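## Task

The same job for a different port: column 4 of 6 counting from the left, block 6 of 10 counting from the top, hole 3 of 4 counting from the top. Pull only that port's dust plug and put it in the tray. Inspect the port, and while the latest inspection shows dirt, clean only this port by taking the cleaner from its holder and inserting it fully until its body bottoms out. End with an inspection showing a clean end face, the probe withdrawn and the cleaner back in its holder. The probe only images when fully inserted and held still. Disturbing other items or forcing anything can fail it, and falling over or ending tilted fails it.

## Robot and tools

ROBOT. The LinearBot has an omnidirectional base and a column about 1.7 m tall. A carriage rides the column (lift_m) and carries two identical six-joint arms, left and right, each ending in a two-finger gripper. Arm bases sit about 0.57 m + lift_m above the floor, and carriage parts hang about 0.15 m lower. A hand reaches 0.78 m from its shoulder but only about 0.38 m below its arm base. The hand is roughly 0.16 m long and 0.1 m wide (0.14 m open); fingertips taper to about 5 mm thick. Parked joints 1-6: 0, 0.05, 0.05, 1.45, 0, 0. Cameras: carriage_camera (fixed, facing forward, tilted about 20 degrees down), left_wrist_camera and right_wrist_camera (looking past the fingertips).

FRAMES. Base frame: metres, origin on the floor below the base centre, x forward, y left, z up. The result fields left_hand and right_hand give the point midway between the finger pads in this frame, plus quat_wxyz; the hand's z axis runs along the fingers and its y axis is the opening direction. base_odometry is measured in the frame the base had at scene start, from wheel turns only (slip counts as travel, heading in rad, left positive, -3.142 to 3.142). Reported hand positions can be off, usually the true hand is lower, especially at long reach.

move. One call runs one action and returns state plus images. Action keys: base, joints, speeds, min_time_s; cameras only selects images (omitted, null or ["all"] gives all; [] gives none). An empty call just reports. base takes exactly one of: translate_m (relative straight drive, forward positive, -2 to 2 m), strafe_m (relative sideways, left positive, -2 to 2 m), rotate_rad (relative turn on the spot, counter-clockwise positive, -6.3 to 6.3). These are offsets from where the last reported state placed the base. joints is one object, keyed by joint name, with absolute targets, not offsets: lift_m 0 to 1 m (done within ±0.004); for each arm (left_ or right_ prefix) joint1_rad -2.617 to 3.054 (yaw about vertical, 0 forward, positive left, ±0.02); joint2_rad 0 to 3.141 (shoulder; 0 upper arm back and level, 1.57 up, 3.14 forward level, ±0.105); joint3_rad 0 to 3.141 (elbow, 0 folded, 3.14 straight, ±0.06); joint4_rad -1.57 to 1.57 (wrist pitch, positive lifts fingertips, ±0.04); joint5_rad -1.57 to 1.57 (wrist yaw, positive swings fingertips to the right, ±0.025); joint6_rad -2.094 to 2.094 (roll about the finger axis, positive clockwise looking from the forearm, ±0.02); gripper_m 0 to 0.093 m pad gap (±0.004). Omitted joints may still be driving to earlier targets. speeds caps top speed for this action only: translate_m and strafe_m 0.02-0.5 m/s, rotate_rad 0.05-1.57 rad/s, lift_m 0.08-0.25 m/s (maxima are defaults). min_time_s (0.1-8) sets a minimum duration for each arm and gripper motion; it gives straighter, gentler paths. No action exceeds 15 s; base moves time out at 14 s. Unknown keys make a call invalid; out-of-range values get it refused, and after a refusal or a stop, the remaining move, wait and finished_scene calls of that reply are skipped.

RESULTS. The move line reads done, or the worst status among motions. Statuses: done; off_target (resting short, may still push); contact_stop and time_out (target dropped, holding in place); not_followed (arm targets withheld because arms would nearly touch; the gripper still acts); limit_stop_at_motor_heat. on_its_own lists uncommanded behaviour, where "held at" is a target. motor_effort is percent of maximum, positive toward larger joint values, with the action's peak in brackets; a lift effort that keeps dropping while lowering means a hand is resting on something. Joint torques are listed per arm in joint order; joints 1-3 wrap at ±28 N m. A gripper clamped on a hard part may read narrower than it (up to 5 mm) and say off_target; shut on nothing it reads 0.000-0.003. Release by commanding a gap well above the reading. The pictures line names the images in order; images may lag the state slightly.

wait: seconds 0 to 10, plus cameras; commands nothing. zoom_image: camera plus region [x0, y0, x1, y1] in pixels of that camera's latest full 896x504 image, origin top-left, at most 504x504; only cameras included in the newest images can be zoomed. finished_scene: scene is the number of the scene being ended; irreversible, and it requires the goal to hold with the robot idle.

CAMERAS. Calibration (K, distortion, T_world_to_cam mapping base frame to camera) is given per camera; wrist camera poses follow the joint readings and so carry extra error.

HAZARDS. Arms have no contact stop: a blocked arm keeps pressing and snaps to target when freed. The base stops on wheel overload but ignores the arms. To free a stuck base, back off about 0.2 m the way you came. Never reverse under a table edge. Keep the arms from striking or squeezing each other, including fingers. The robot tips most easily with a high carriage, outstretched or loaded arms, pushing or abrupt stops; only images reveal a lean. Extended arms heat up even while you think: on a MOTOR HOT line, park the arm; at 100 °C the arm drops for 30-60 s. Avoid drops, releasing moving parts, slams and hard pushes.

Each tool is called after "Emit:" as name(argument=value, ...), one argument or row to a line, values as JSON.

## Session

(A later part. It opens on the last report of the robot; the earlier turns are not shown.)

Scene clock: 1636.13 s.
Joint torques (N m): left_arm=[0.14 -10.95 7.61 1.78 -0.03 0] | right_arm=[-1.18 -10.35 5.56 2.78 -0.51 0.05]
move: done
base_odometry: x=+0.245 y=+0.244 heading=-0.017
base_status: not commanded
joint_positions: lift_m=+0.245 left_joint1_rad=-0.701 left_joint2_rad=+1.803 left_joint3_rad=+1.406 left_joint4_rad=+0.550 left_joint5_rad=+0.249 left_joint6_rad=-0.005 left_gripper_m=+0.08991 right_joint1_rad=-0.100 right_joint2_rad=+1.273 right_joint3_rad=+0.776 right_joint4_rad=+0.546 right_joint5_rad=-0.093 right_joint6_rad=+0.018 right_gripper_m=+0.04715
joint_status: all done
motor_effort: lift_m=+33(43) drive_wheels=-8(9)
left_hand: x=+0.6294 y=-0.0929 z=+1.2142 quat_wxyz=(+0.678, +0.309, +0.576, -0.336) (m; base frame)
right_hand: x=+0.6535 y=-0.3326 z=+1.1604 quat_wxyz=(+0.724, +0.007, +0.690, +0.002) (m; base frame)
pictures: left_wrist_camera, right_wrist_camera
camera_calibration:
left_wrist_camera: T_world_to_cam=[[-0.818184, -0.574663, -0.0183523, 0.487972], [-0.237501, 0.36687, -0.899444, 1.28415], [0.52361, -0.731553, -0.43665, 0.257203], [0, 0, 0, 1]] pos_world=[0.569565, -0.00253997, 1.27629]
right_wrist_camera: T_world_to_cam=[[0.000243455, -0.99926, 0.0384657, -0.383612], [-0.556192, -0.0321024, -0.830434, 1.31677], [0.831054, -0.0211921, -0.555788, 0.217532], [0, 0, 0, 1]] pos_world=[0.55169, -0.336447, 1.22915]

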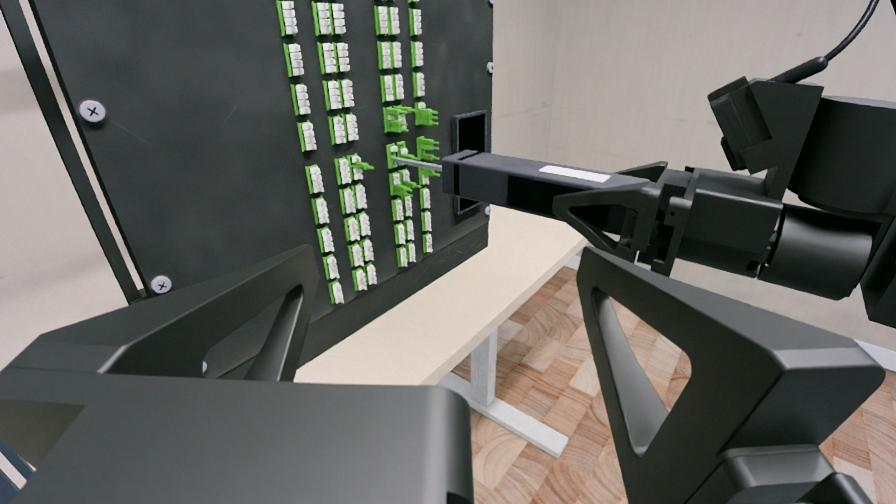

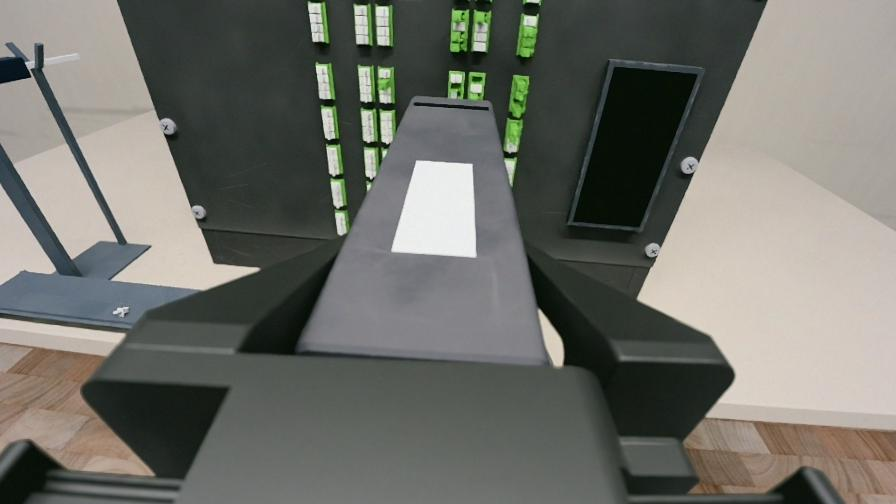

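Emit:
move(
  base={"translate_m":-0.01},
  speeds={"translate_m":0.1},
  cameras=[],
)

Emit:
move(
  base={"translate_m":-0.01},
  speeds={"translate_m":0.1},
  cameras=["left_wrist_camera","right_wrist_camera"],
)

Emit:
zoom_image(
  camera="left_wrist_camera",
  region=[370, 120, 480, 200],
)

Scene clock: 1644.13 s.
Joint torques (N m): left_arm=[0.25 -10.82 7.66 1.76 -0.01 0.03] | right_arm=[-1.26 -12.57 4.67 2.6 -0.59 0.05]
move: done
base_odometry: x=+0.235 y=+0.244 heading=-0.015
base_status: done
joint_positions: lift_m=+0.245 left_joint1_rad=-0.701 left_joint2_rad=+1.803 left_joint3_rad=+1.406 left_joint4_rad=+0.550 left_joint5_rad=+0.249 left_joint6_rad=-0.005 left_gripper_m=+0.08991 right_joint1_rad=-0.100 right_joint2_rad=+1.297 right_joint3_rad=+0.787 right_joint4_rad=+0.561 right_joint5_rad=-0.082 right_joint6_rad=+0.018 right_gripper_m=+0.04715
joint_status: not commanded
motor_effort: lift_m=+33(33) drive_wheels=-9(19)
left_hand: x=+0.6291 y=-0.0932 z=+1.2142 quat_wxyz=(+0.678, +0.309, +0.575, -0.336) (m; base frame)
right_hand: x=+0.6587 y=-0.3350 z=+1.1597 quat_wxyz=(+0.725, +0.011, +0.689, -0.001) (m; base frame)
pictures: none
No camera images: "cameras" was empty.

Scene clock: 1644.90 s.
Joint torques (N m): left_arm=[0.34 -10.8 7.51 1.76 -0.07 0.02] | right_arm=[-0.87 -12.94 4.44 2.6 -0.69 0.05]
move: done
base_odometry: x=+0.226 y=+0.245 heading=-0.014
base_status: done
joint_positions: lift_m=+0.245 left_joint1_rad=-0.703 left_joint2_rad=+1.803 left_joint3_rad=+1.406 left_joint4_rad=+0.549 left_joint5_rad=+0.249 left_joint6_rad=-0.005 left_gripper_m=+0.08991 right_joint1_rad=-0.104 right_joint2_rad=+1.301 right_joint3_rad=+0.790 right_joint4_rad=+0.562 right_joint5_rad=-0.073 right_joint6_rad=+0.017 right_gripper_m=+0.04715
joint_status: not commanded
motor_effort: lift_m=+33(33) drive_wheels=-4(18)
left_hand: x=+0.6284 y=-0.0939 z=+1.2141 quat_wxyz=(+0.678, +0.310, +0.575, -0.337) (m; base frame)
right_hand: x=+0.6595 y=-0.3384 z=+1.1597 quat_wxyz=(+0.725, +0.015, +0.689, -0.006) (m; base frame)
pictures: left_wrist_camera, right_wrist_camera
camera_calibration:
left_wrist_camera: T_world_to_cam=[[-0.81974, -0.572444, -0.0182734, 0.487734], [-0.236749, 0.367731, -0.899291, 1.28367], [0.521513, -0.732859, -0.436969, 0.258566], [0, 0, 0, 1]] pos_world=[0.568876, -0.00335151, 1.27629]
right_wrist_camera: T_world_to_cam=[[-0.0238365, -0.998991, 0.0380535, -0.372931], [-0.55449, -0.0184615, -0.831985, 1.32461], [0.831849, -0.0409319, -0.553491, 0.202168], [0, 0, 0, 1]] pos_world=[0.557419, -0.339826, 1.22814]

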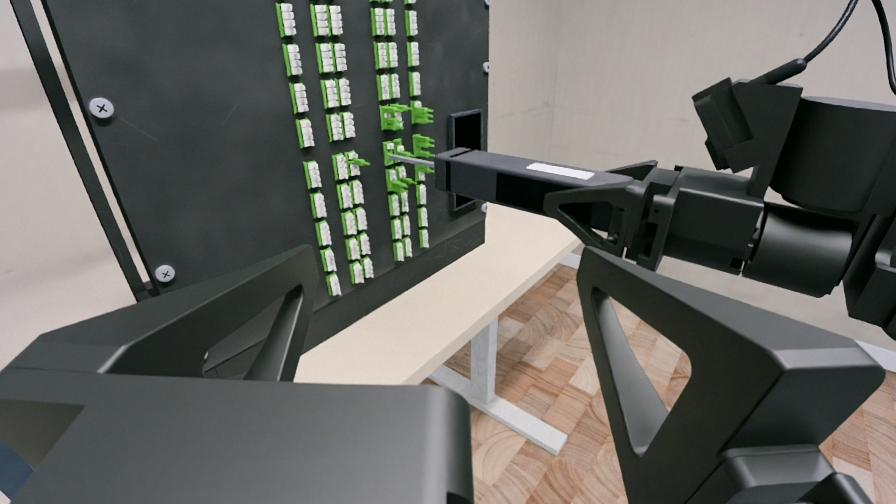

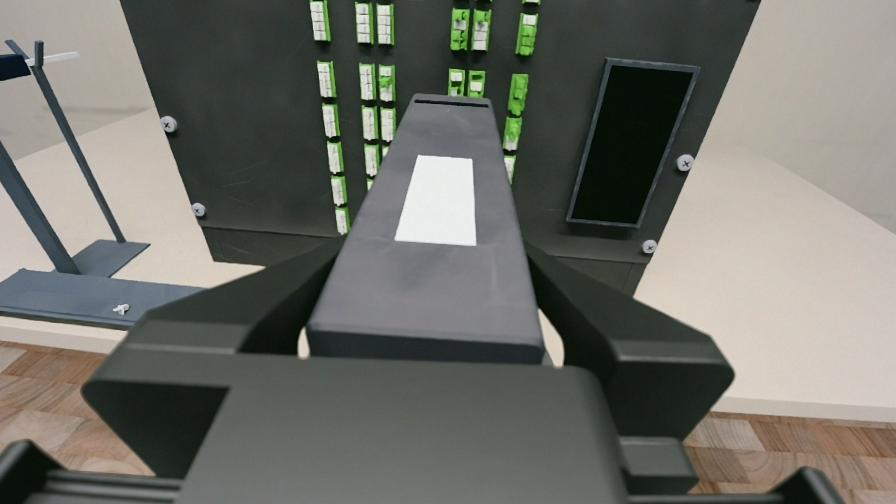

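Scaled by 4.582 from the camera's 896x504 image, which has a finer 1280x720 frame.

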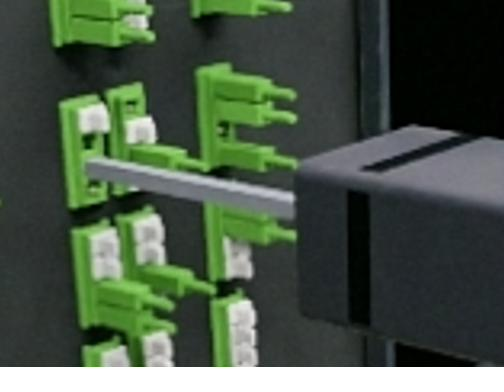

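Emit:
move(
  base={"translate_m":0.014},
  joints={"right_joint5_rad":-0.075,"right_joint1_rad":-0.100,"right_joint4_rad":0.62},
  speeds={"translate_m":0.02},
  cameras=[],
)

Emit:
move(
  joints={"right_joint4_rad":0.64},
  cameras=["left_wrist_camera","right_wrist_camera"],
)

Emit:
zoom_image(
  camera="left_wrist_camera",
  region=[370, 120, 480, 200],
)

Scene clock: 1656.67 s.
Joint torques (N m): left_arm=[0.1 -10.67 7.5 1.76 0 0.01] | right_arm=[0.05 -8.05 7.17 3.05 -0.18 0.05]
move: off_target
base_odometry: x=+0.239 y=+0.244 heading=-0.015
base_status: done
joint_positions: lift_m=+0.245 left_joint1_rad=-0.702 left_joint2_rad=+1.803 left_joint3_rad=+1.406 left_joint4_rad=+0.549 left_joint5_rad=+0.249 left_joint6_rad=-0.005 left_gripper_m=+0.08991 right_joint1_rad=-0.099 right_joint2_rad=+1.248 right_joint3_rad=+0.756 right_joint4_rad=+0.542 right_joint5_rad=-0.059 right_joint6_rad=+0.017 right_gripper_m=+0.04715
joint_status: right_joint4_rad off_target (ended at +0.541, target +0.620); the others done
motor_effort: lift_m=+33(33) drive_wheels=+2(8)
left_hand: x=+0.6287 y=-0.0936 z=+1.2140 quat_wxyz=(+0.678, +0.309, +0.576, -0.337) (m; base frame)
right_hand: x=+0.6474 y=-0.3375 z=+1.1600 quat_wxyz=(+0.724, +0.019, +0.689, -0.009) (m; base frame)
pictures: none
No camera images: "cameras" was empty.

Scene clock: 1657.10 s.
Joint torques (N m): left_arm=[0.29 -10.88 7.51 1.79 -0.06 0.03] | right_arm=[0.02 -8.02 7.15 3.26 -0.17 0.05]
move: off_target
base_odometry: x=+0.239 y=+0.244 heading=-0.015
base_status: not commanded
joint_positions: lift_m=+0.245 left_joint1_rad=-0.702 left_joint2_rad=+1.803 left_joint3_rad=+1.406 left_joint4_rad=+0.549 left_joint5_rad=+0.249 left_joint6_rad=-0.005 left_gripper_m=+0.08991 right_joint1_rad=-0.099 right_joint2_rad=+1.248 right_joint3_rad=+0.756 right_joint4_rad=+0.542 right_joint5_rad=-0.059 right_joint6_rad=+0.017 right_gripper_m=+0.04715
joint_status: right_joint4_rad off_target (ended at +0.542, target +0.640)
motor_effort: lift_m=+33(33) drive_wheels=+2(2)
left_hand: x=+0.6287 y=-0.0936 z=+1.2140 quat_wxyz=(+0.678, +0.309, +0.576, -0.337) (m; base frame)
right_hand: x=+0.6474 y=-0.3375 z=+1.1600 quat_wxyz=(+0.724, +0.019, +0.689, -0.009) (m; base frame)
pictures: left_wrist_camera, right_wrist_camera
camera_calibration:
left_wrist_camera: T_world_to_cam=[[-0.819341, -0.573017, -0.0182257, 0.48772], [-0.237266, 0.367857, -0.899103, 1.2836], [0.521905, -0.732348, -0.437358, 0.258842], [0, 0, 0, 1]] pos_world=[0.569074, -0.00314892, 1.27619]
right_wrist_camera: T_world_to_cam=[[-0.0329018, -0.998764, 0.0372428, -0.365405], [-0.555902, -0.0126799, -0.831151, 1.32006], [0.830597, -0.0480497, -0.554798, 0.212273], [0, 0, 0, 1]] pos_world=[0.545486, -0.338015, 1.22854]

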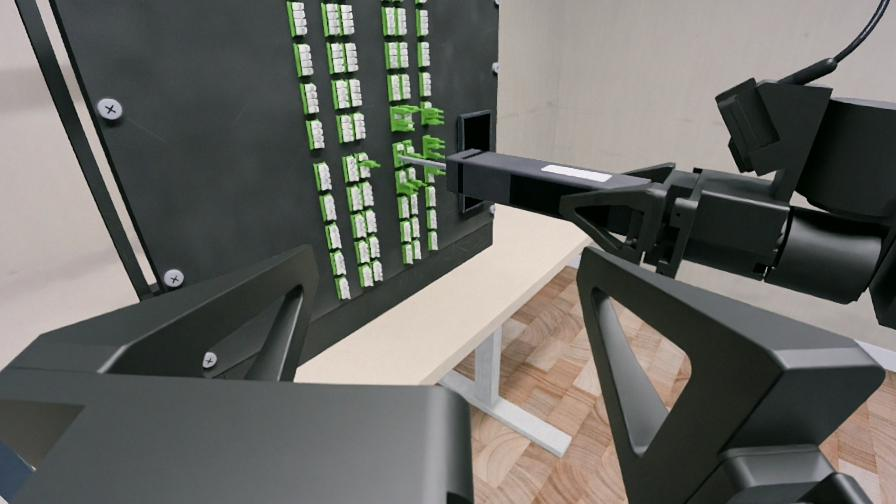

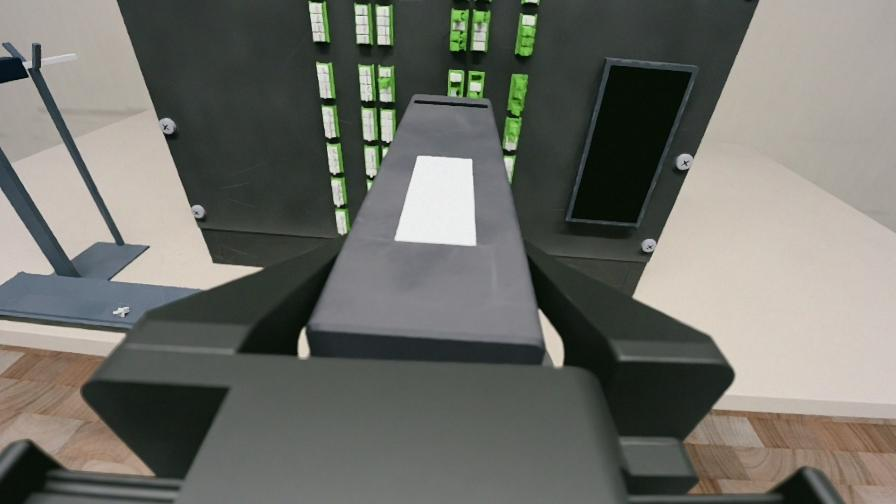

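Scaled by 4.582 from the camera's 896x504 image, which has a finer 1280x720 frame.

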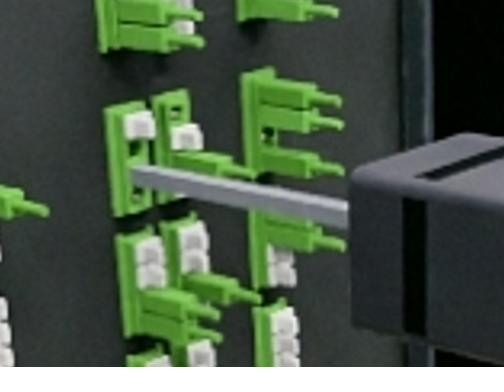

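Emit:
move(
  base={"translate_m":-0.006},
  joints={"right_joint5_rad":-0.060,"right_joint4_rad":0.66},
  speeds={"translate_m":0.02},
  cameras=[],
)

Emit:
move(
  base={"translate_m":-0.003},
  joints={"right_joint4_rad":0.69},
  speeds={"translate_m":0.02},
  cameras=[],
)

Emit:
move(
  joints={"right_joint4_rad":0.72},
  cameras=[],
)

Emit:
move(
  joints={"right_joint4_rad":0.76},
  cameras=["left_wrist_camera","right_wrist_camera"],
)

Scene clock: 1665.07 s.
Joint torques (N m): left_arm=[0.28 -10.82 7.5 1.76 0 0.04] | right_arm=[-0.01 -9.96 6.97 3.16 -0.08 0.05]
move: off_target
base_odometry: x=+0.234 y=+0.244 heading=-0.014
base_status: done
joint_positions: lift_m=+0.245 left_joint1_rad=-0.702 left_joint2_rad=+1.803 left_joint3_rad=+1.406 left_joint4_rad=+0.549 left_joint5_rad=+0.249 left_joint6_rad=-0.005 left_gripper_m=+0.08991 right_joint1_rad=-0.098 right_joint2_rad=+1.269 right_joint3_rad=+0.758 right_joint4_rad=+0.571 right_joint5_rad=-0.054 right_joint6_rad=+0.017 right_gripper_m=+0.04715
joint_status: right_joint4_rad off_target (ended at +0.571, target +0.660); the others done
motor_effort: lift_m=+33(33) drive_wheels=-6(12)
left_hand: x=+0.6287 y=-0.0936 z=+1.2140 quat_wxyz=(+0.678, +0.309, +0.576, -0.337) (m; base frame)
right_hand: x=+0.6514 y=-0.3385 z=+1.1593 quat_wxyz=(+0.728, +0.020, +0.686, -0.011) (m; base frame)
pictures: none
No camera images: "cameras" was empty.

Scene clock: 1665.60 s.
Joint torques (N m): left_arm=[0.18 -10.78 7.47 1.74 -0.06 0.05] | right_arm=[-0.02 -10.8 6.87 3.35 -0.15 0.05]
move: off_target
base_odometry: x=+0.231 y=+0.244 heading=-0.013
base_status: done
joint_positions: lift_m=+0.245 left_joint1_rad=-0.702 left_joint2_rad=+1.803 left_joint3_rad=+1.406 left_joint4_rad=+0.549 left_joint5_rad=+0.249 left_joint6_rad=-0.005 left_gripper_m=+0.08991 right_joint1_rad=-0.098 right_joint2_rad=+1.278 right_joint3_rad=+0.760 right_joint4_rad=+0.583 right_joint5_rad=-0.048 right_joint6_rad=+0.017 right_gripper_m=+0.04715
joint_status: right_joint4_rad off_target (ended at +0.583, target +0.690)
motor_effort: lift_m=+33(33) drive_wheels=-6(11)
left_hand: x=+0.6289 y=-0.0934 z=+1.2140 quat_wxyz=(+0.678, +0.309, +0.576, -0.337) (m; base frame)
right_hand: x=+0.6529 y=-0.3397 z=+1.1598 quat_wxyz=(+0.729, +0.022, +0.684, -0.013) (m; base frame)
pictures: none
No camera images: "cameras" was empty.

Scene clock: 1666.07 s.
Joint torques (N m): left_arm=[0.28 -10.69 7.53 1.78 -0.03 0.05] | right_arm=[-0.03 -10.73 6.82 3.65 -0.11 0.05]
move: off_target
base_odometry: x=+0.231 y=+0.244 heading=-0.013
base_status: not commanded
joint_positions: lift_m=+0.245 left_joint1_rad=-0.702 left_joint2_rad=+1.803 left_joint3_rad=+1.406 left_joint4_rad=+0.549 left_joint5_rad=+0.249 left_joint6_rad=-0.005 left_gripper_m=+0.08991 right_joint1_rad=-0.098 right_joint2_rad=+1.278 right_joint3_rad=+0.760 right_joint4_rad=+0.586 right_joint5_rad=-0.048 right_joint6_rad=+0.017 right_gripper_m=+0.04715
joint_status: right_joint4_rad off_target (ended at +0.586, target +0.720)
motor_effort: lift_m=+33(33) drive_wheels=-6(6)
left_hand: x=+0.6289 y=-0.0934 z=+1.2140 quat_wxyz=(+0.678, +0.309, +0.576, -0.337) (m; base frame)
right_hand: x=+0.6528 y=-0.3397 z=+1.1606 quat_wxyz=(+0.731, +0.022, +0.682, -0.013) (m; base frame)
pictures: none
No camera images: "cameras" was empty.

Scene clock: 1666.57 s.
Joint torques (N m): left_arm=[0.21 -10.85 7.54 1.79 -0.01 0.01] | right_arm=[-0.03 -10.74 6.82 4.04 -0.13 0.05]
move: off_target
base_odometry: x=+0.231 y=+0.244 heading=-0.013
base_status: not commanded
joint_positions: lift_m=+0.245 left_joint1_rad=-0.702 left_joint2_rad=+1.803 left_joint3_rad=+1.406 left_joint4_rad=+0.549 left_joint5_rad=+0.249 left_joint6_rad=-0.005 left_gripper_m=+0.08991 right_joint1_rad=-0.098 right_joint2_rad=+1.278 right_joint3_rad=+0.760 right_joint4_rad=+0.590 right_joint5_rad=-0.048 right_joint6_rad=+0.017 right_gripper_m=+0.04715
joint_status: right_joint4_rad off_target (ended at +0.590, target +0.760)
motor_effort: lift_m=+33(33) drive_wheels=-6(6)
left_hand: x=+0.6289 y=-0.0934 z=+1.2140 quat_wxyz=(+0.678, +0.309, +0.576, -0.337) (m; base frame)
right_hand: x=+0.6528 y=-0.3396 z=+1.1615 quat_wxyz=(+0.732, +0.022, +0.681, -0.013) (m; base frame)
pictures: left_wrist_camera, right_wrist_camera
camera_calibration:
left_wrist_camera: T_world_to_cam=[[-0.819101, -0.573362, -0.0181854, 0.487752], [-0.237446, 0.367731, -0.899107, 1.28372], [0.522201, -0.732141, -0.437351, 0.258636], [0, 0, 0, 1]] pos_world=[0.569272, -0.00304713, 1.27619]
right_wrist_camera: T_world_to_cam=[[-0.0440031, -0.998313, 0.0378777, -0.360774], [-0.53754, -0.00829894, -0.843197, 1.32777], [0.842089, -0.0574641, -0.536268, 0.176395], [0, 0, 0, 1]] pos_world=[0.549312, -0.33901, 1.22783]

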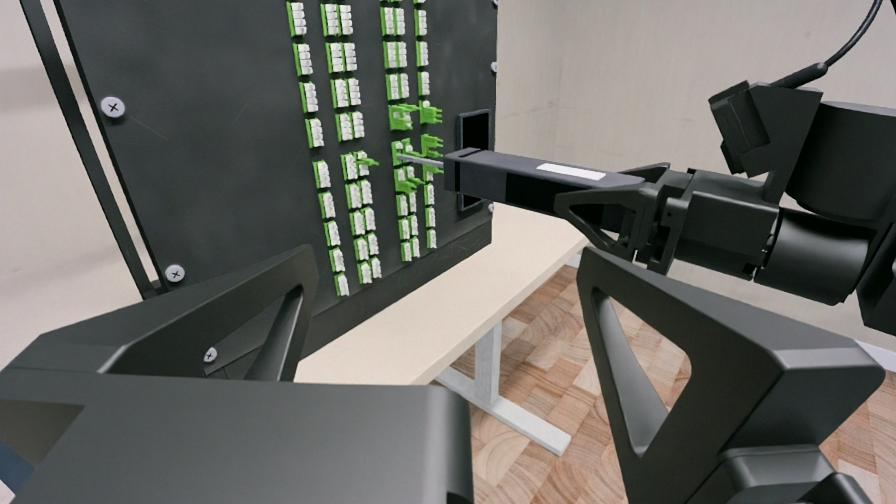

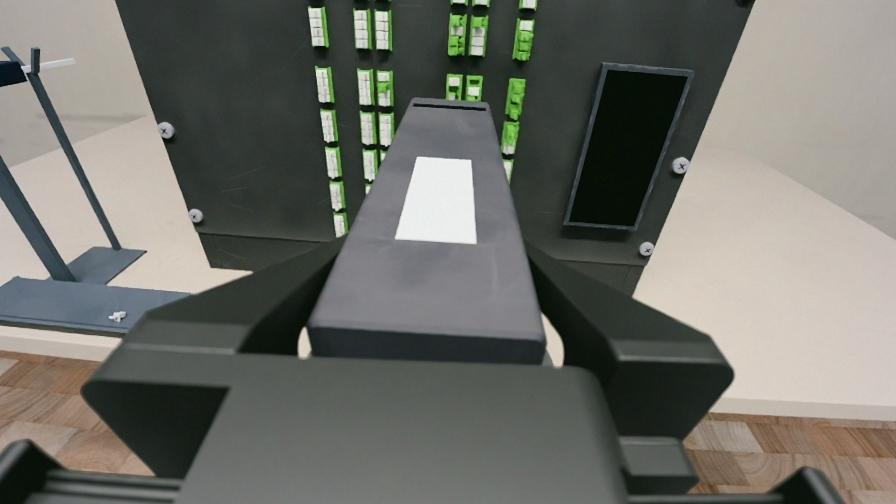

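Emit:
move(
  joints={"right_joint4_rad":0.66},
  cameras=["right_wrist_camera"],
)

Emit:
zoom_image(
  camera="right_wrist_camera",
  region=[550, 40, 710, 260],
)

Emit:
zoom_image(
  camera="right_wrist_camera",
  region=[425, 60, 485, 110],
)

Scene clock: 1670.13 s.
Joint torques (N m): left_arm=[0.34 -10.67 7.5 1.74 -0.02 0.03] | right_arm=[-0.03 -10.71 6.8 3.02 -0.14 0.05]
move: off_target
base_odometry: x=+0.231 y=+0.244 heading=-0.013
base_status: not commanded
joint_positions: lift_m=+0.245 left_joint1_rad=-0.702 left_joint2_rad=+1.803 left_joint3_rad=+1.406 left_joint4_rad=+0.549 left_joint5_rad=+0.249 left_joint6_rad=-0.005 left_gripper_m=+0.08991 right_joint1_rad=-0.098 right_joint2_rad=+1.278 right_joint3_rad=+0.760 right_joint4_rad=+0.583 right_joint5_rad=-0.048 right_joint6_rad=+0.017 right_gripper_m=+0.04715
joint_status: right_joint4_rad off_target (ended at +0.583, target +0.660)
motor_effort: lift_m=+33(33) drive_wheels=-6(6)
left_hand: x=+0.6289 y=-0.0934 z=+1.2140 quat_wxyz=(+0.678, +0.309, +0.576, -0.337) (m; base frame)
right_hand: x=+0.6529 y=-0.3397 z=+1.1599 quat_wxyz=(+0.730, +0.022, +0.683, -0.013) (m; base frame)
pictures: right_wrist_camera
camera_calibration:
right_wrist_camera: T_world_to_cam=[[-0.043778, -0.998334, 0.0375832, -0.360582], [-0.54294, -0.00780413, -0.839735, 1.32621], [0.83863, -0.0571673, -0.541694, 0.184078], [0, 0, 0, 1]] pos_world=[0.549895, -0.339108, 1.22693]

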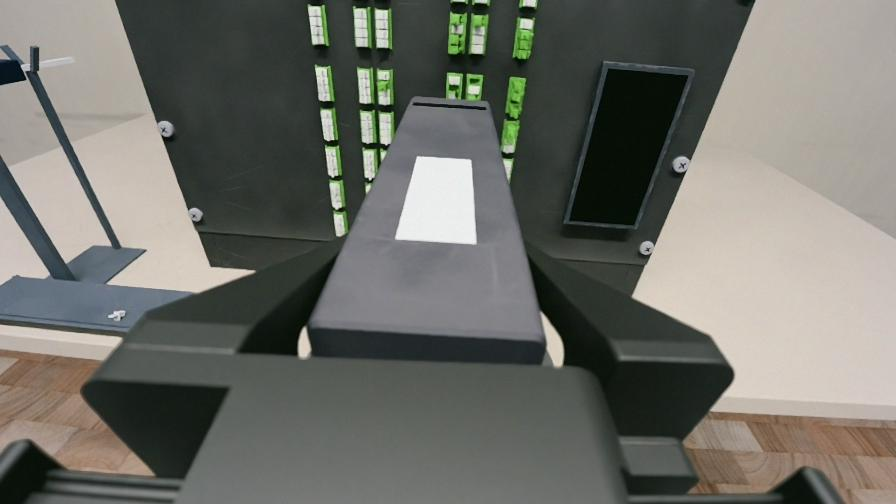

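Scaled by 2.291 from the camera's 896x504 image, which has a finer 1280x720 frame.

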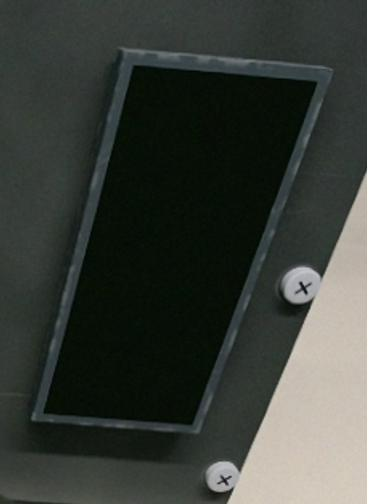

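Scaled by 8.400 from the camera's 896x504 image, which has a finer 1280x720 frame.

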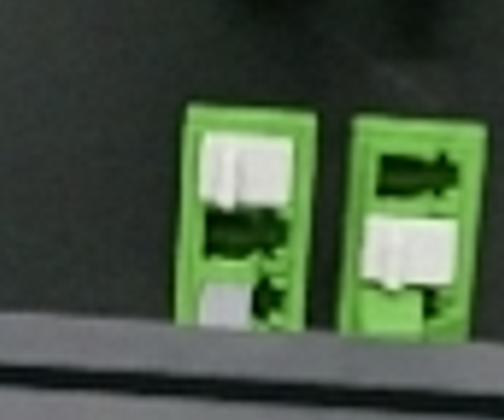

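Emit:
move(
  joints={"right_joint5_rad":-0.11,"right_joint1_rad":-0.106},
  cameras=[],
)

Emit:
move(
  joints={"right_joint5_rad":0.01,"right_joint1_rad":-0.092},
  cameras=[],
)

Emit:
move(
  joints={"lift_m":0.252,"right_joint4_rad":0.64},
  speeds={"lift_m":0.08},
  cameras=[],
)

Emit:
move(
  joints={"right_joint5_rad":-0.12,"right_joint1_rad":-0.108},
  cameras=[],
)

Emit:
move(
  joints={"lift_m":0.258,"right_joint4_rad":0.62},
  speeds={"lift_m":0.08},
  cameras=[],
)

Emit:
move(
  joints={"right_joint5_rad":0.01,"right_joint1_rad":-0.092},
  cameras=["left_wrist_camera","right_wrist_camera"],
)

Scene clock: 1685.13 s.
Joint torques (N m): left_arm=[0.38 -10.84 7.49 1.73 -0.02 0] | right_arm=[-0.46 -10.73 6.82 3.03 -0.59 0.05]
move: off_target
base_odometry: x=+0.231 y=+0.244 heading=-0.013
base_status: not commanded
joint_positions: lift_m=+0.245 left_joint1_rad=-0.702 left_joint2_rad=+1.803 left_joint3_rad=+1.406 left_joint4_rad=+0.549 left_joint5_rad=+0.249 left_joint6_rad=-0.005 left_gripper_m=+0.08991 right_joint1_rad=-0.099 right_joint2_rad=+1.278 right_joint3_rad=+0.760 right_joint4_rad=+0.583 right_joint5_rad=-0.052 right_joint6_rad=+0.017 right_gripper_m=+0.04715
joint_status: right_joint5_rad off_target (ended at -0.052, target -0.110); the others done
motor_effort: lift_m=+33(33) drive_wheels=-6(6)
left_hand: x=+0.6289 y=-0.0934 z=+1.2140 quat_wxyz=(+0.678, +0.309, +0.576, -0.337) (m; base frame)
right_hand: x=+0.6529 y=-0.3392 z=+1.1599 quat_wxyz=(+0.730, +0.021, +0.683, -0.012) (m; base frame)
pictures: none
No camera images: "cameras" was empty.

Scene clock: 1685.67 s.
Joint torques (N m): left_arm=[0.34 -10.86 7.58 1.75 -0.04 0.01] | right_arm=[-0.23 -10.73 6.82 3.02 0.34 0.05]
move: off_target
base_odometry: x=+0.231 y=+0.244 heading=-0.013
base_status: not commanded
joint_positions: lift_m=+0.245 left_joint1_rad=-0.702 left_joint2_rad=+1.803 left_joint3_rad=+1.406 left_joint4_rad=+0.549 left_joint5_rad=+0.249 left_joint6_rad=-0.005 left_gripper_m=+0.08991 right_joint1_rad=-0.088 right_joint2_rad=+1.278 right_joint3_rad=+0.760 right_joint4_rad=+0.583 right_joint5_rad=-0.025 right_joint6_rad=+0.017 right_gripper_m=+0.04715
joint_status: right_joint5_rad off_target (ended at -0.025, target +0.010); the others done
motor_effort: lift_m=+33(33) drive_wheels=-6(6)
left_hand: x=+0.6289 y=-0.0934 z=+1.2140 quat_wxyz=(+0.678, +0.309, +0.576, -0.337) (m; base frame)
right_hand: x=+0.6530 y=-0.3392 z=+1.1599 quat_wxyz=(+0.730, +0.027, +0.683, -0.017) (m; base frame)
pictures: none
No camera images: "cameras" was empty.

Scene clock: 1686.23 s.
Joint torques (N m): left_arm=[0.14 -10.82 7.53 1.75 -0.03 0.02] | right_arm=[-0.28 -10.71 6.89 2.99 0.32 0.05]
move: off_target
base_odometry: x=+0.231 y=+0.244 heading=-0.014
base_status: not commanded
joint_positions: lift_m=+0.252 left_joint1_rad=-0.702 left_joint2_rad=+1.802 left_joint3_rad=+1.406 left_joint4_rad=+0.550 left_joint5_rad=+0.249 left_joint6_rad=-0.005 left_gripper_m=+0.08991 right_joint1_rad=-0.088 right_joint2_rad=+1.278 right_joint3_rad=+0.760 right_joint4_rad=+0.567 right_joint5_rad=-0.023 right_joint6_rad=+0.017 right_gripper_m=+0.04715
joint_status: right_joint4_rad off_target (ended at +0.567, target +0.640); the others done
motor_effort: lift_m=+33(39) drive_wheels=-5(6)
left_hand: x=+0.6286 y=-0.0932 z=+1.2219 quat_wxyz=(+0.679, +0.309, +0.575, -0.337) (m; base frame)
right_hand: x=+0.6532 y=-0.3393 z=+1.1629 quat_wxyz=(+0.724, +0.028, +0.689, -0.017) (m; base frame)
pictures: none
No camera images: "cameras" was empty.

Scene clock: 1686.77 s.
Joint torques (N m): left_arm=[0.17 -10.69 7.46 1.78 -0.03 0.01] | right_arm=[-0.47 -10.71 6.82 2.99 -0.69 0.05]
move: off_target
base_odometry: x=+0.231 y=+0.244 heading=-0.014
base_status: not commanded
joint_positions: lift_m=+0.252 left_joint1_rad=-0.702 left_joint2_rad=+1.802 left_joint3_rad=+1.406 left_joint4_rad=+0.550 left_joint5_rad=+0.249 left_joint6_rad=-0.005 left_gripper_m=+0.08991 right_joint1_rad=-0.101 right_joint2_rad=+1.278 right_joint3_rad=+0.760 right_joint4_rad=+0.567 right_joint5_rad=-0.054 right_joint6_rad=+0.017 right_gripper_m=+0.04715
joint_status: right_joint5_rad off_target (ended at -0.054, target -0.120); the others done
motor_effort: lift_m=+33(33) drive_wheels=-5(5)
left_hand: x=+0.6286 y=-0.0932 z=+1.2219 quat_wxyz=(+0.679, +0.309, +0.575, -0.337) (m; base frame)
right_hand: x=+0.6531 y=-0.3397 z=+1.1629 quat_wxyz=(+0.724, +0.021, +0.689, -0.011) (m; base frame)
pictures: none
No camera images: "cameras" was empty.

Scene clock: 1687.33 s.
Joint torques (N m): left_arm=[0.38 -10.43 7.46 1.77 0.02 -0.04] | right_arm=[-0.43 -10.78 6.76 2.94 -0.67 0.05]
move: off_target
base_odometry: x=+0.231 y=+0.244 heading=-0.014
base_status: not commanded
joint_positions: lift_m=+0.258 left_joint1_rad=-0.702 left_joint2_rad=+1.802 left_joint3_rad=+1.406 left_joint4_rad=+0.550 left_joint5_rad=+0.249 left_joint6_rad=-0.005 left_gripper_m=+0.08991 right_joint1_rad=-0.101 right_joint2_rad=+1.278 right_joint3_rad=+0.760 right_joint4_rad=+0.552 right_joint5_rad=-0.056 right_joint6_rad=+0.017 right_gripper_m=+0.04715
joint_status: right_joint4_rad off_target (ended at +0.552, target +0.620); the others done
motor_effort: lift_m=+33(41) drive_wheels=-5(5)
left_hand: x=+0.6286 y=-0.0932 z=+1.2280 quat_wxyz=(+0.679, +0.309, +0.575, -0.337) (m; base frame)
right_hand: x=+0.6532 y=-0.3396 z=+1.1653 quat_wxyz=(+0.719, +0.021, +0.695, -0.011) (m; base frame)
pictures: none
No camera images: "cameras" was empty.

Scene clock: 1687.87 s.
Joint torques (N m): left_arm=[0.28 -10.77 7.65 1.78 -0.05 0.01] | right_arm=[-0.23 -10.71 6.82 2.93 0.34 0.05]
move: off_target
base_odometry: x=+0.231 y=+0.244 heading=-0.014
base_status: not commanded
joint_positions: lift_m=+0.258 left_joint1_rad=-0.702 left_joint2_rad=+1.802 left_joint3_rad=+1.406 left_joint4_rad=+0.550 left_joint5_rad=+0.249 left_joint6_rad=-0.005 left_gripper_m=+0.08991 right_joint1_rad=-0.088 right_joint2_rad=+1.278 right_joint3_rad=+0.760 right_joint4_rad=+0.552 right_joint5_rad=-0.025 right_joint6_rad=+0.017 right_gripper_m=+0.04715
joint_status: right_joint5_rad off_target (ended at -0.025, target +0.010); the others done
motor_effort: lift_m=+33(33) drive_wheels=-5(5)
left_hand: x=+0.6286 y=-0.0932 z=+1.2280 quat_wxyz=(+0.679, +0.309, +0.575, -0.337) (m; base frame)
right_hand: x=+0.6534 y=-0.3392 z=+1.1653 quat_wxyz=(+0.719, +0.028, +0.694, -0.017) (m; base frame)
pictures: left_wrist_camera, right_wrist_camera
camera_calibration:
left_wrist_camera: T_world_to_cam=[[-0.819048, -0.573416, -0.018829, 0.488622], [-0.235847, 0.366432, -0.900058, 1.29618], [0.523007, -0.73275, -0.435364, 0.262206], [0, 0, 0, 1]] pos_world=[0.56877, -0.00264543, 1.28999]
right_wrist_camera: T_world_to_cam=[[-0.0552599, -0.997856, 0.0350577, -0.349644], [-0.568452, 0.0025757, -0.822712, 1.33134], [0.820858, -0.0653917, -0.567376, 0.225387], [0, 0, 0, 1]] pos_world=[0.552473, -0.337586, 1.23545]

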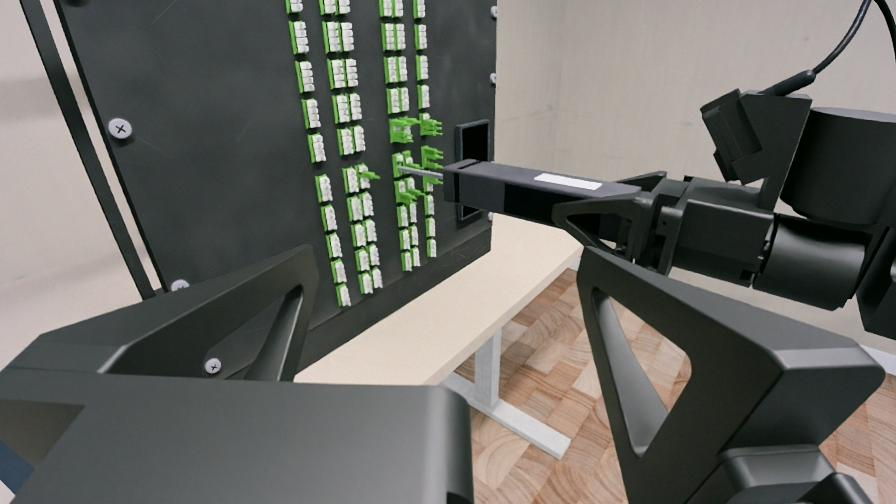

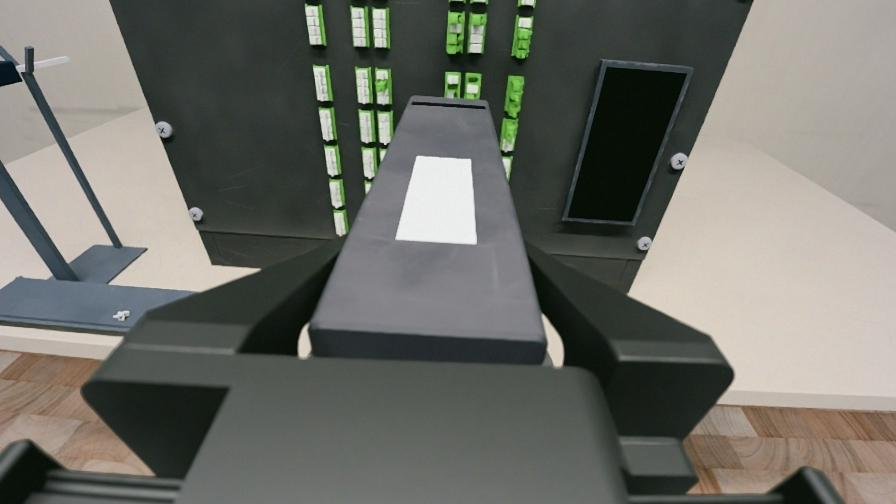

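Emit:
move(
  base={"translate_m":0.016},
  joints={"lift_m":0.245,"right_joint5_rad":-0.030,"right_joint1_rad":-0.088,"right_joint4_rad":0.6},
  speeds={"translate_m":0.02,"lift_m":0.08},
  cameras=[],
)

Emit:
move(
  joints={"right_gripper_m":0.0525,"right_joint4_rad":0.54},
  min_time_s=3,
  cameras=["left_wrist_camera","right_wrist_camera"],
)

Scene clock: 1709.70 s.
Joint torques (N m): left_arm=[0.34 -10.51 7.57 1.75 0 0.03] | right_arm=[0.1 -4.4 8.17 3.15 -0.01 0.05]
move: off_target
base_odometry: x=+0.247 y=+0.244 heading=-0.014
base_status: done
joint_positions: lift_m=+0.245 left_joint1_rad=-0.702 left_joint2_rad=+1.802 left_joint3_rad=+1.406 left_joint4_rad=+0.547 left_joint5_rad=+0.249 left_joint6_rad=-0.005 left_gripper_m=+0.08991 right_joint1_rad=-0.088 right_joint2_rad=+1.208 right_joint3_rad=+0.744 right_joint4_rad=+0.511 right_joint5_rad=-0.027 right_joint6_rad=+0.017 right_gripper_m=+0.04715
joint_status: right_joint4_rad off_target (ended at +0.512, target +0.600); the others done
motor_effort: lift_m=+35(39) drive_wheels=+5(9)
left_hand: x=+0.6286 y=-0.0932 z=+1.2143 quat_wxyz=(+0.678, +0.309, +0.576, -0.337) (m; base frame)
right_hand: x=+0.6393 y=-0.3374 z=+1.1624 quat_wxyz=(+0.723, +0.026, +0.690, -0.016) (m; base frame)
pictures: none
No camera images: "cameras" was empty.

Scene clock: 1713.00 s.
Joint torques (N m): left_arm=[0.23 -10.63 7.53 1.84 0.01 0.04] | right_arm=[0.1 -4.38 8.13 2.18 -0.03 0.05]
move: done
base_odometry: x=+0.247 y=+0.244 heading=-0.014
base_status: not commanded
joint_positions: lift_m=+0.245 left_joint1_rad=-0.702 left_joint2_rad=+1.802 left_joint3_rad=+1.406 left_joint4_rad=+0.547 left_joint5_rad=+0.249 left_joint6_rad=-0.005 left_gripper_m=+0.08991 right_joint1_rad=-0.088 right_joint2_rad=+1.208 right_joint3_rad=+0.744 right_joint4_rad=+0.540 right_joint5_rad=-0.028 right_joint6_rad=+0.017 right_gripper_m=+0.05240
joint_status: all done
motor_effort: lift_m=+35(35) drive_wheels=+4(5)
left_hand: x=+0.6286 y=-0.0932 z=+1.2143 quat_wxyz=(+0.678, +0.309, +0.576, -0.337) (m; base frame)
right_hand: x=+0.6389 y=-0.3373 z=+1.1693 quat_wxyz=(+0.733, +0.026, +0.680, -0.016) (m; base frame)
pictures: left_wrist_camera, right_wrist_camera
camera_calibration:
left_wrist_camera: T_world_to_cam=[[-0.819101, -0.573362, -0.0181854, 0.487684], [-0.237446, 0.367731, -0.899107, 1.28381], [0.522201, -0.732141, -0.437351, 0.259144], [0, 0, 0, 1]] pos_world=[0.568972, -0.00274713, 1.27649]
right_wrist_camera: T_world_to_cam=[[-0.05365, -0.99789, 0.0365619, -0.351537], [-0.534526, -0.00222772, -0.845149, 1.32941], [0.843448, -0.0648855, -0.533278, 0.185492], [0, 0, 0, 1]] pos_world=[0.535291, -0.335798, 1.23532]

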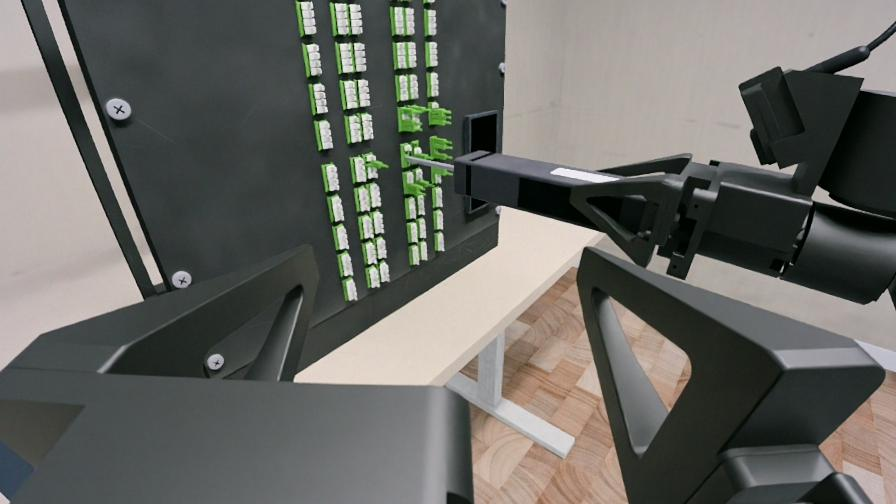

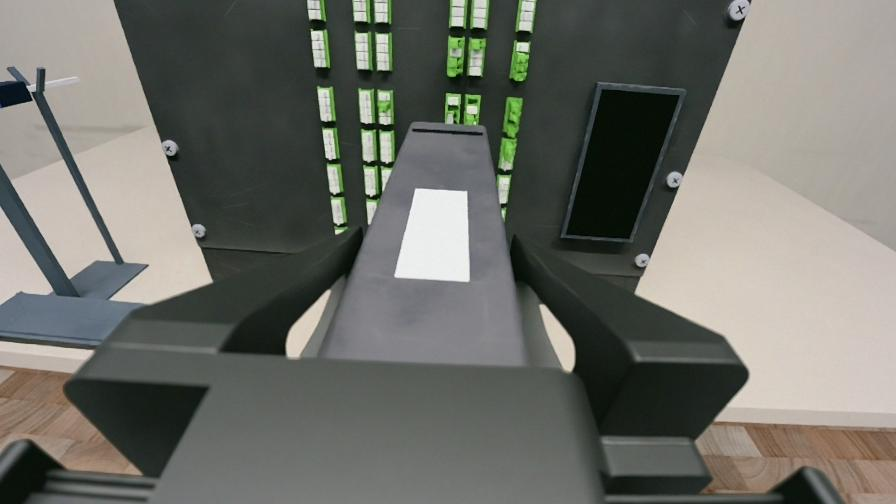

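Emit:
move(
  joints={"lift_m":0.238,"right_joint5_rad":-0.003,"right_joint1_rad":-0.078,"right_joint4_rad":0.52},
  speeds={"lift_m":0.08},
  cameras=["left_wrist_camera","right_wrist_camera"],
)

Emit:
zoom_image(
  camera="left_wrist_camera",
  region=[370, 120, 480, 200],
)

Scene clock: 1716.27 s.
Joint torques (N m): left_arm=[0.36 -10.67 7.56 1.77 -0.06 0.02] | right_arm=[0.5 -4.41 8.08 2.22 0.06 0.05]
move: done
base_odometry: x=+0.247 y=+0.244 heading=-0.014
base_status: not commanded
joint_positions: lift_m=+0.238 left_joint1_rad=-0.702 left_joint2_rad=+1.802 left_joint3_rad=+1.406 left_joint4_rad=+0.544 left_joint5_rad=+0.249 left_joint6_rad=-0.005 left_gripper_m=+0.08991 right_joint1_rad=-0.083 right_joint2_rad=+1.208 right_joint3_rad=+0.744 right_joint4_rad=+0.517 right_joint5_rad=-0.015 right_joint6_rad=+0.017 right_gripper_m=+0.05240
joint_status: all done
motor_effort: lift_m=+35(36) drive_wheels=+3(4)
left_hand: x=+0.6288 y=-0.0934 z=+1.2062 quat_wxyz=(+0.677, +0.310, +0.577, -0.336) (m; base frame)
right_hand: x=+0.6393 y=-0.3376 z=+1.1571 quat_wxyz=(+0.725, +0.029, +0.688, -0.019) (m; base frame)
pictures: left_wrist_camera, right_wrist_camera
camera_calibration:
left_wrist_camera: T_world_to_cam=[[-0.819156, -0.573313, -0.0172145, 0.486443], [-0.240049, 0.369934, -0.897511, 1.27659], [0.520923, -0.731069, -0.440656, 0.260195], [0, 0, 0, 1]] pos_world=[0.569375, -0.00314983, 1.26879]
right_wrist_camera: T_world_to_cam=[[-0.0611719, -0.997508, 0.035142, -0.344753], [-0.552962, 0.00455698, -0.833194, 1.31947], [0.830958, -0.0704003, -0.551863, 0.206292], [0, 0, 0, 1]] pos_world=[0.537106, -0.335383, 1.22533]

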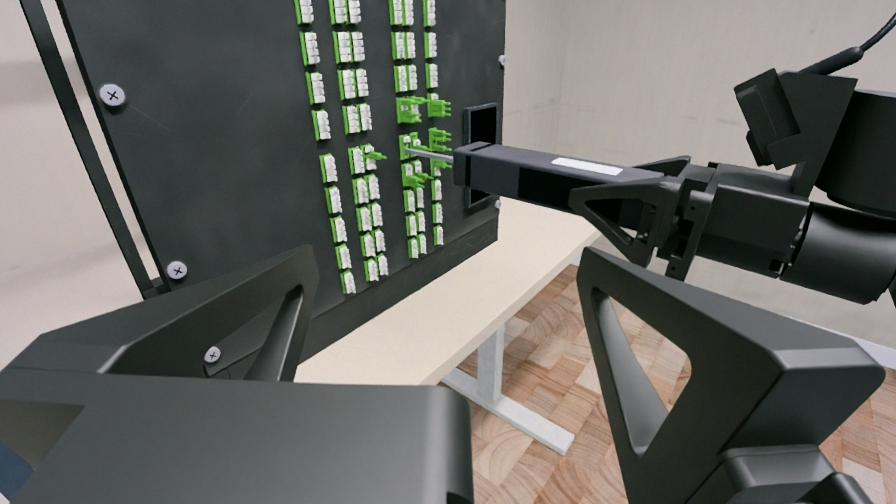

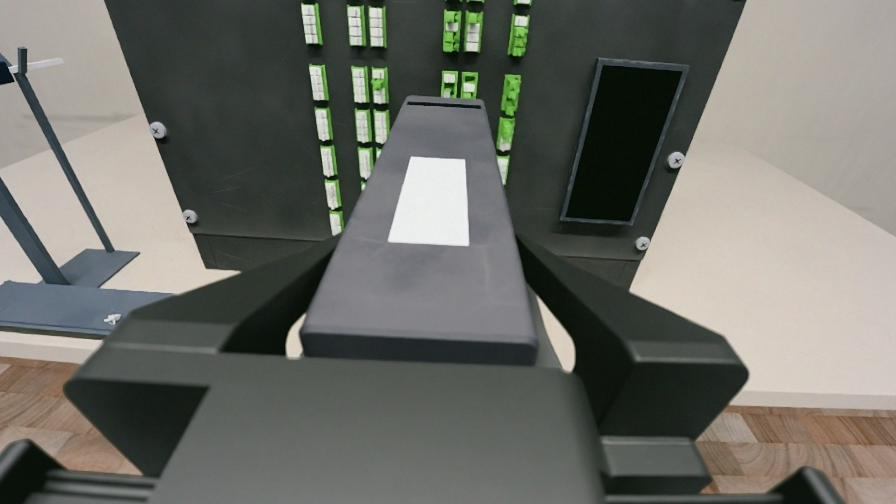

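Scaled by 4.582 from the camera's 896x504 image, which has a finer 1280x720 frame.

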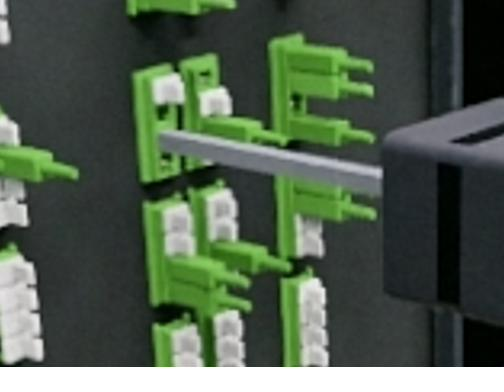

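Emit:
move(
  base={"strafe_m":0.006},
  speeds={"strafe_m":0.02},
  cameras=[],
)

Emit:
move(
  base={"translate_m":0.005},
  speeds={"translate_m":0.02},
  cameras=["right_wrist_camera"],
)

Scene clock: 1719.70 s.
Joint torques (N m): left_arm=[0.18 -10.62 7.49 1.82 0 -0.05] | right_arm=[0.51 -4.41 8.08 2.21 0.02 0.05]
move: done
base_odometry: x=+0.247 y=+0.250 heading=-0.014
base_status: done
joint_positions: lift_m=+0.238 left_joint1_rad=-0.701 left_joint2_rad=+1.802 left_joint3_rad=+1.406 left_joint4_rad=+0.545 left_joint5_rad=+0.250 left_joint6_rad=-0.005 left_gripper_m=+0.08991 right_joint1_rad=-0.083 right_joint2_rad=+1.208 right_joint3_rad=+0.744 right_joint4_rad=+0.516 right_joint5_rad=-0.006 right_joint6_rad=+0.017 right_gripper_m=+0.05240
joint_status: not commanded
motor_effort: lift_m=+35(35) drive_wheels=+3(6)
left_hand: x=+0.6289 y=-0.0933 z=+1.2063 quat_wxyz=(+0.677, +0.310, +0.577, -0.336) (m; base frame)
right_hand: x=+0.6392 y=-0.3389 z=+1.1568 quat_wxyz=(+0.725, +0.032, +0.688, -0.021) (m; base frame)
pictures: none
No camera images: "cameras" was empty.

Scene clock: 1720.33 s.
Joint torques (N m): left_arm=[0.34 -10.61 7.47 1.77 -0.04 0.02] | right_arm=[0.49 -4.37 8.1 2.26 0.02 0.05]
move: done
base_odometry: x=+0.252 y=+0.250 heading=-0.014
base_status: done
joint_positions: lift_m=+0.238 left_joint1_rad=-0.701 left_joint2_rad=+1.802 left_joint3_rad=+1.406 left_joint4_rad=+0.546 left_joint5_rad=+0.250 left_joint6_rad=-0.005 left_gripper_m=+0.08991 right_joint1_rad=-0.083 right_joint2_rad=+1.208 right_joint3_rad=+0.744 right_joint4_rad=+0.513 right_joint5_rad=-0.006 right_joint6_rad=+0.017 right_gripper_m=+0.05240
joint_status: not commanded
motor_effort: lift_m=+35(35) drive_wheels=+3(10)
left_hand: x=+0.6289 y=-0.0933 z=+1.2066 quat_wxyz=(+0.677, +0.310, +0.576, -0.336) (m; base frame)
right_hand: x=+0.6393 y=-0.3389 z=+1.1563 quat_wxyz=(+0.724, +0.032, +0.689, -0.021) (m; base frame)
pictures: right_wrist_camera
camera_calibration:
right_wrist_camera: T_world_to_cam=[[-0.0690363, -0.997014, 0.0345933, -0.340243], [-0.555749, 0.00963839, -0.831294, 1.32008], [0.828479, -0.0766147, -0.554755, 0.208542], [0, 0, 0, 1]] pos_world=[0.537371, -0.335973, 1.22483]

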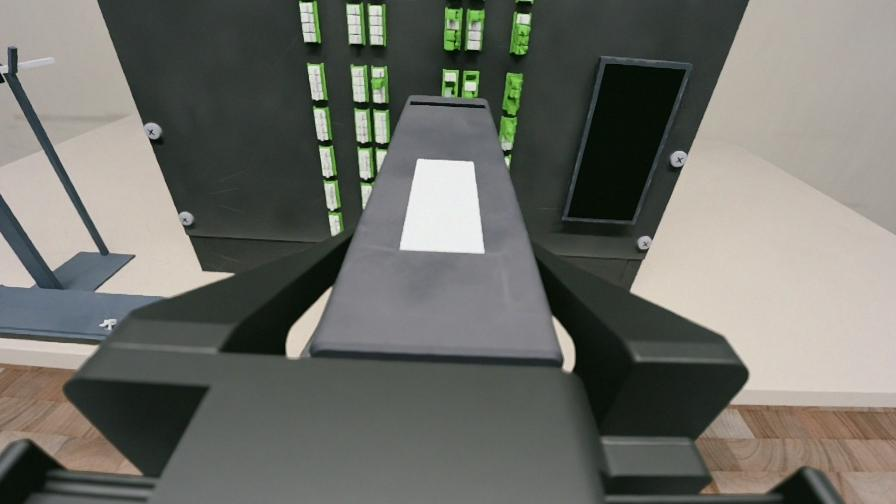

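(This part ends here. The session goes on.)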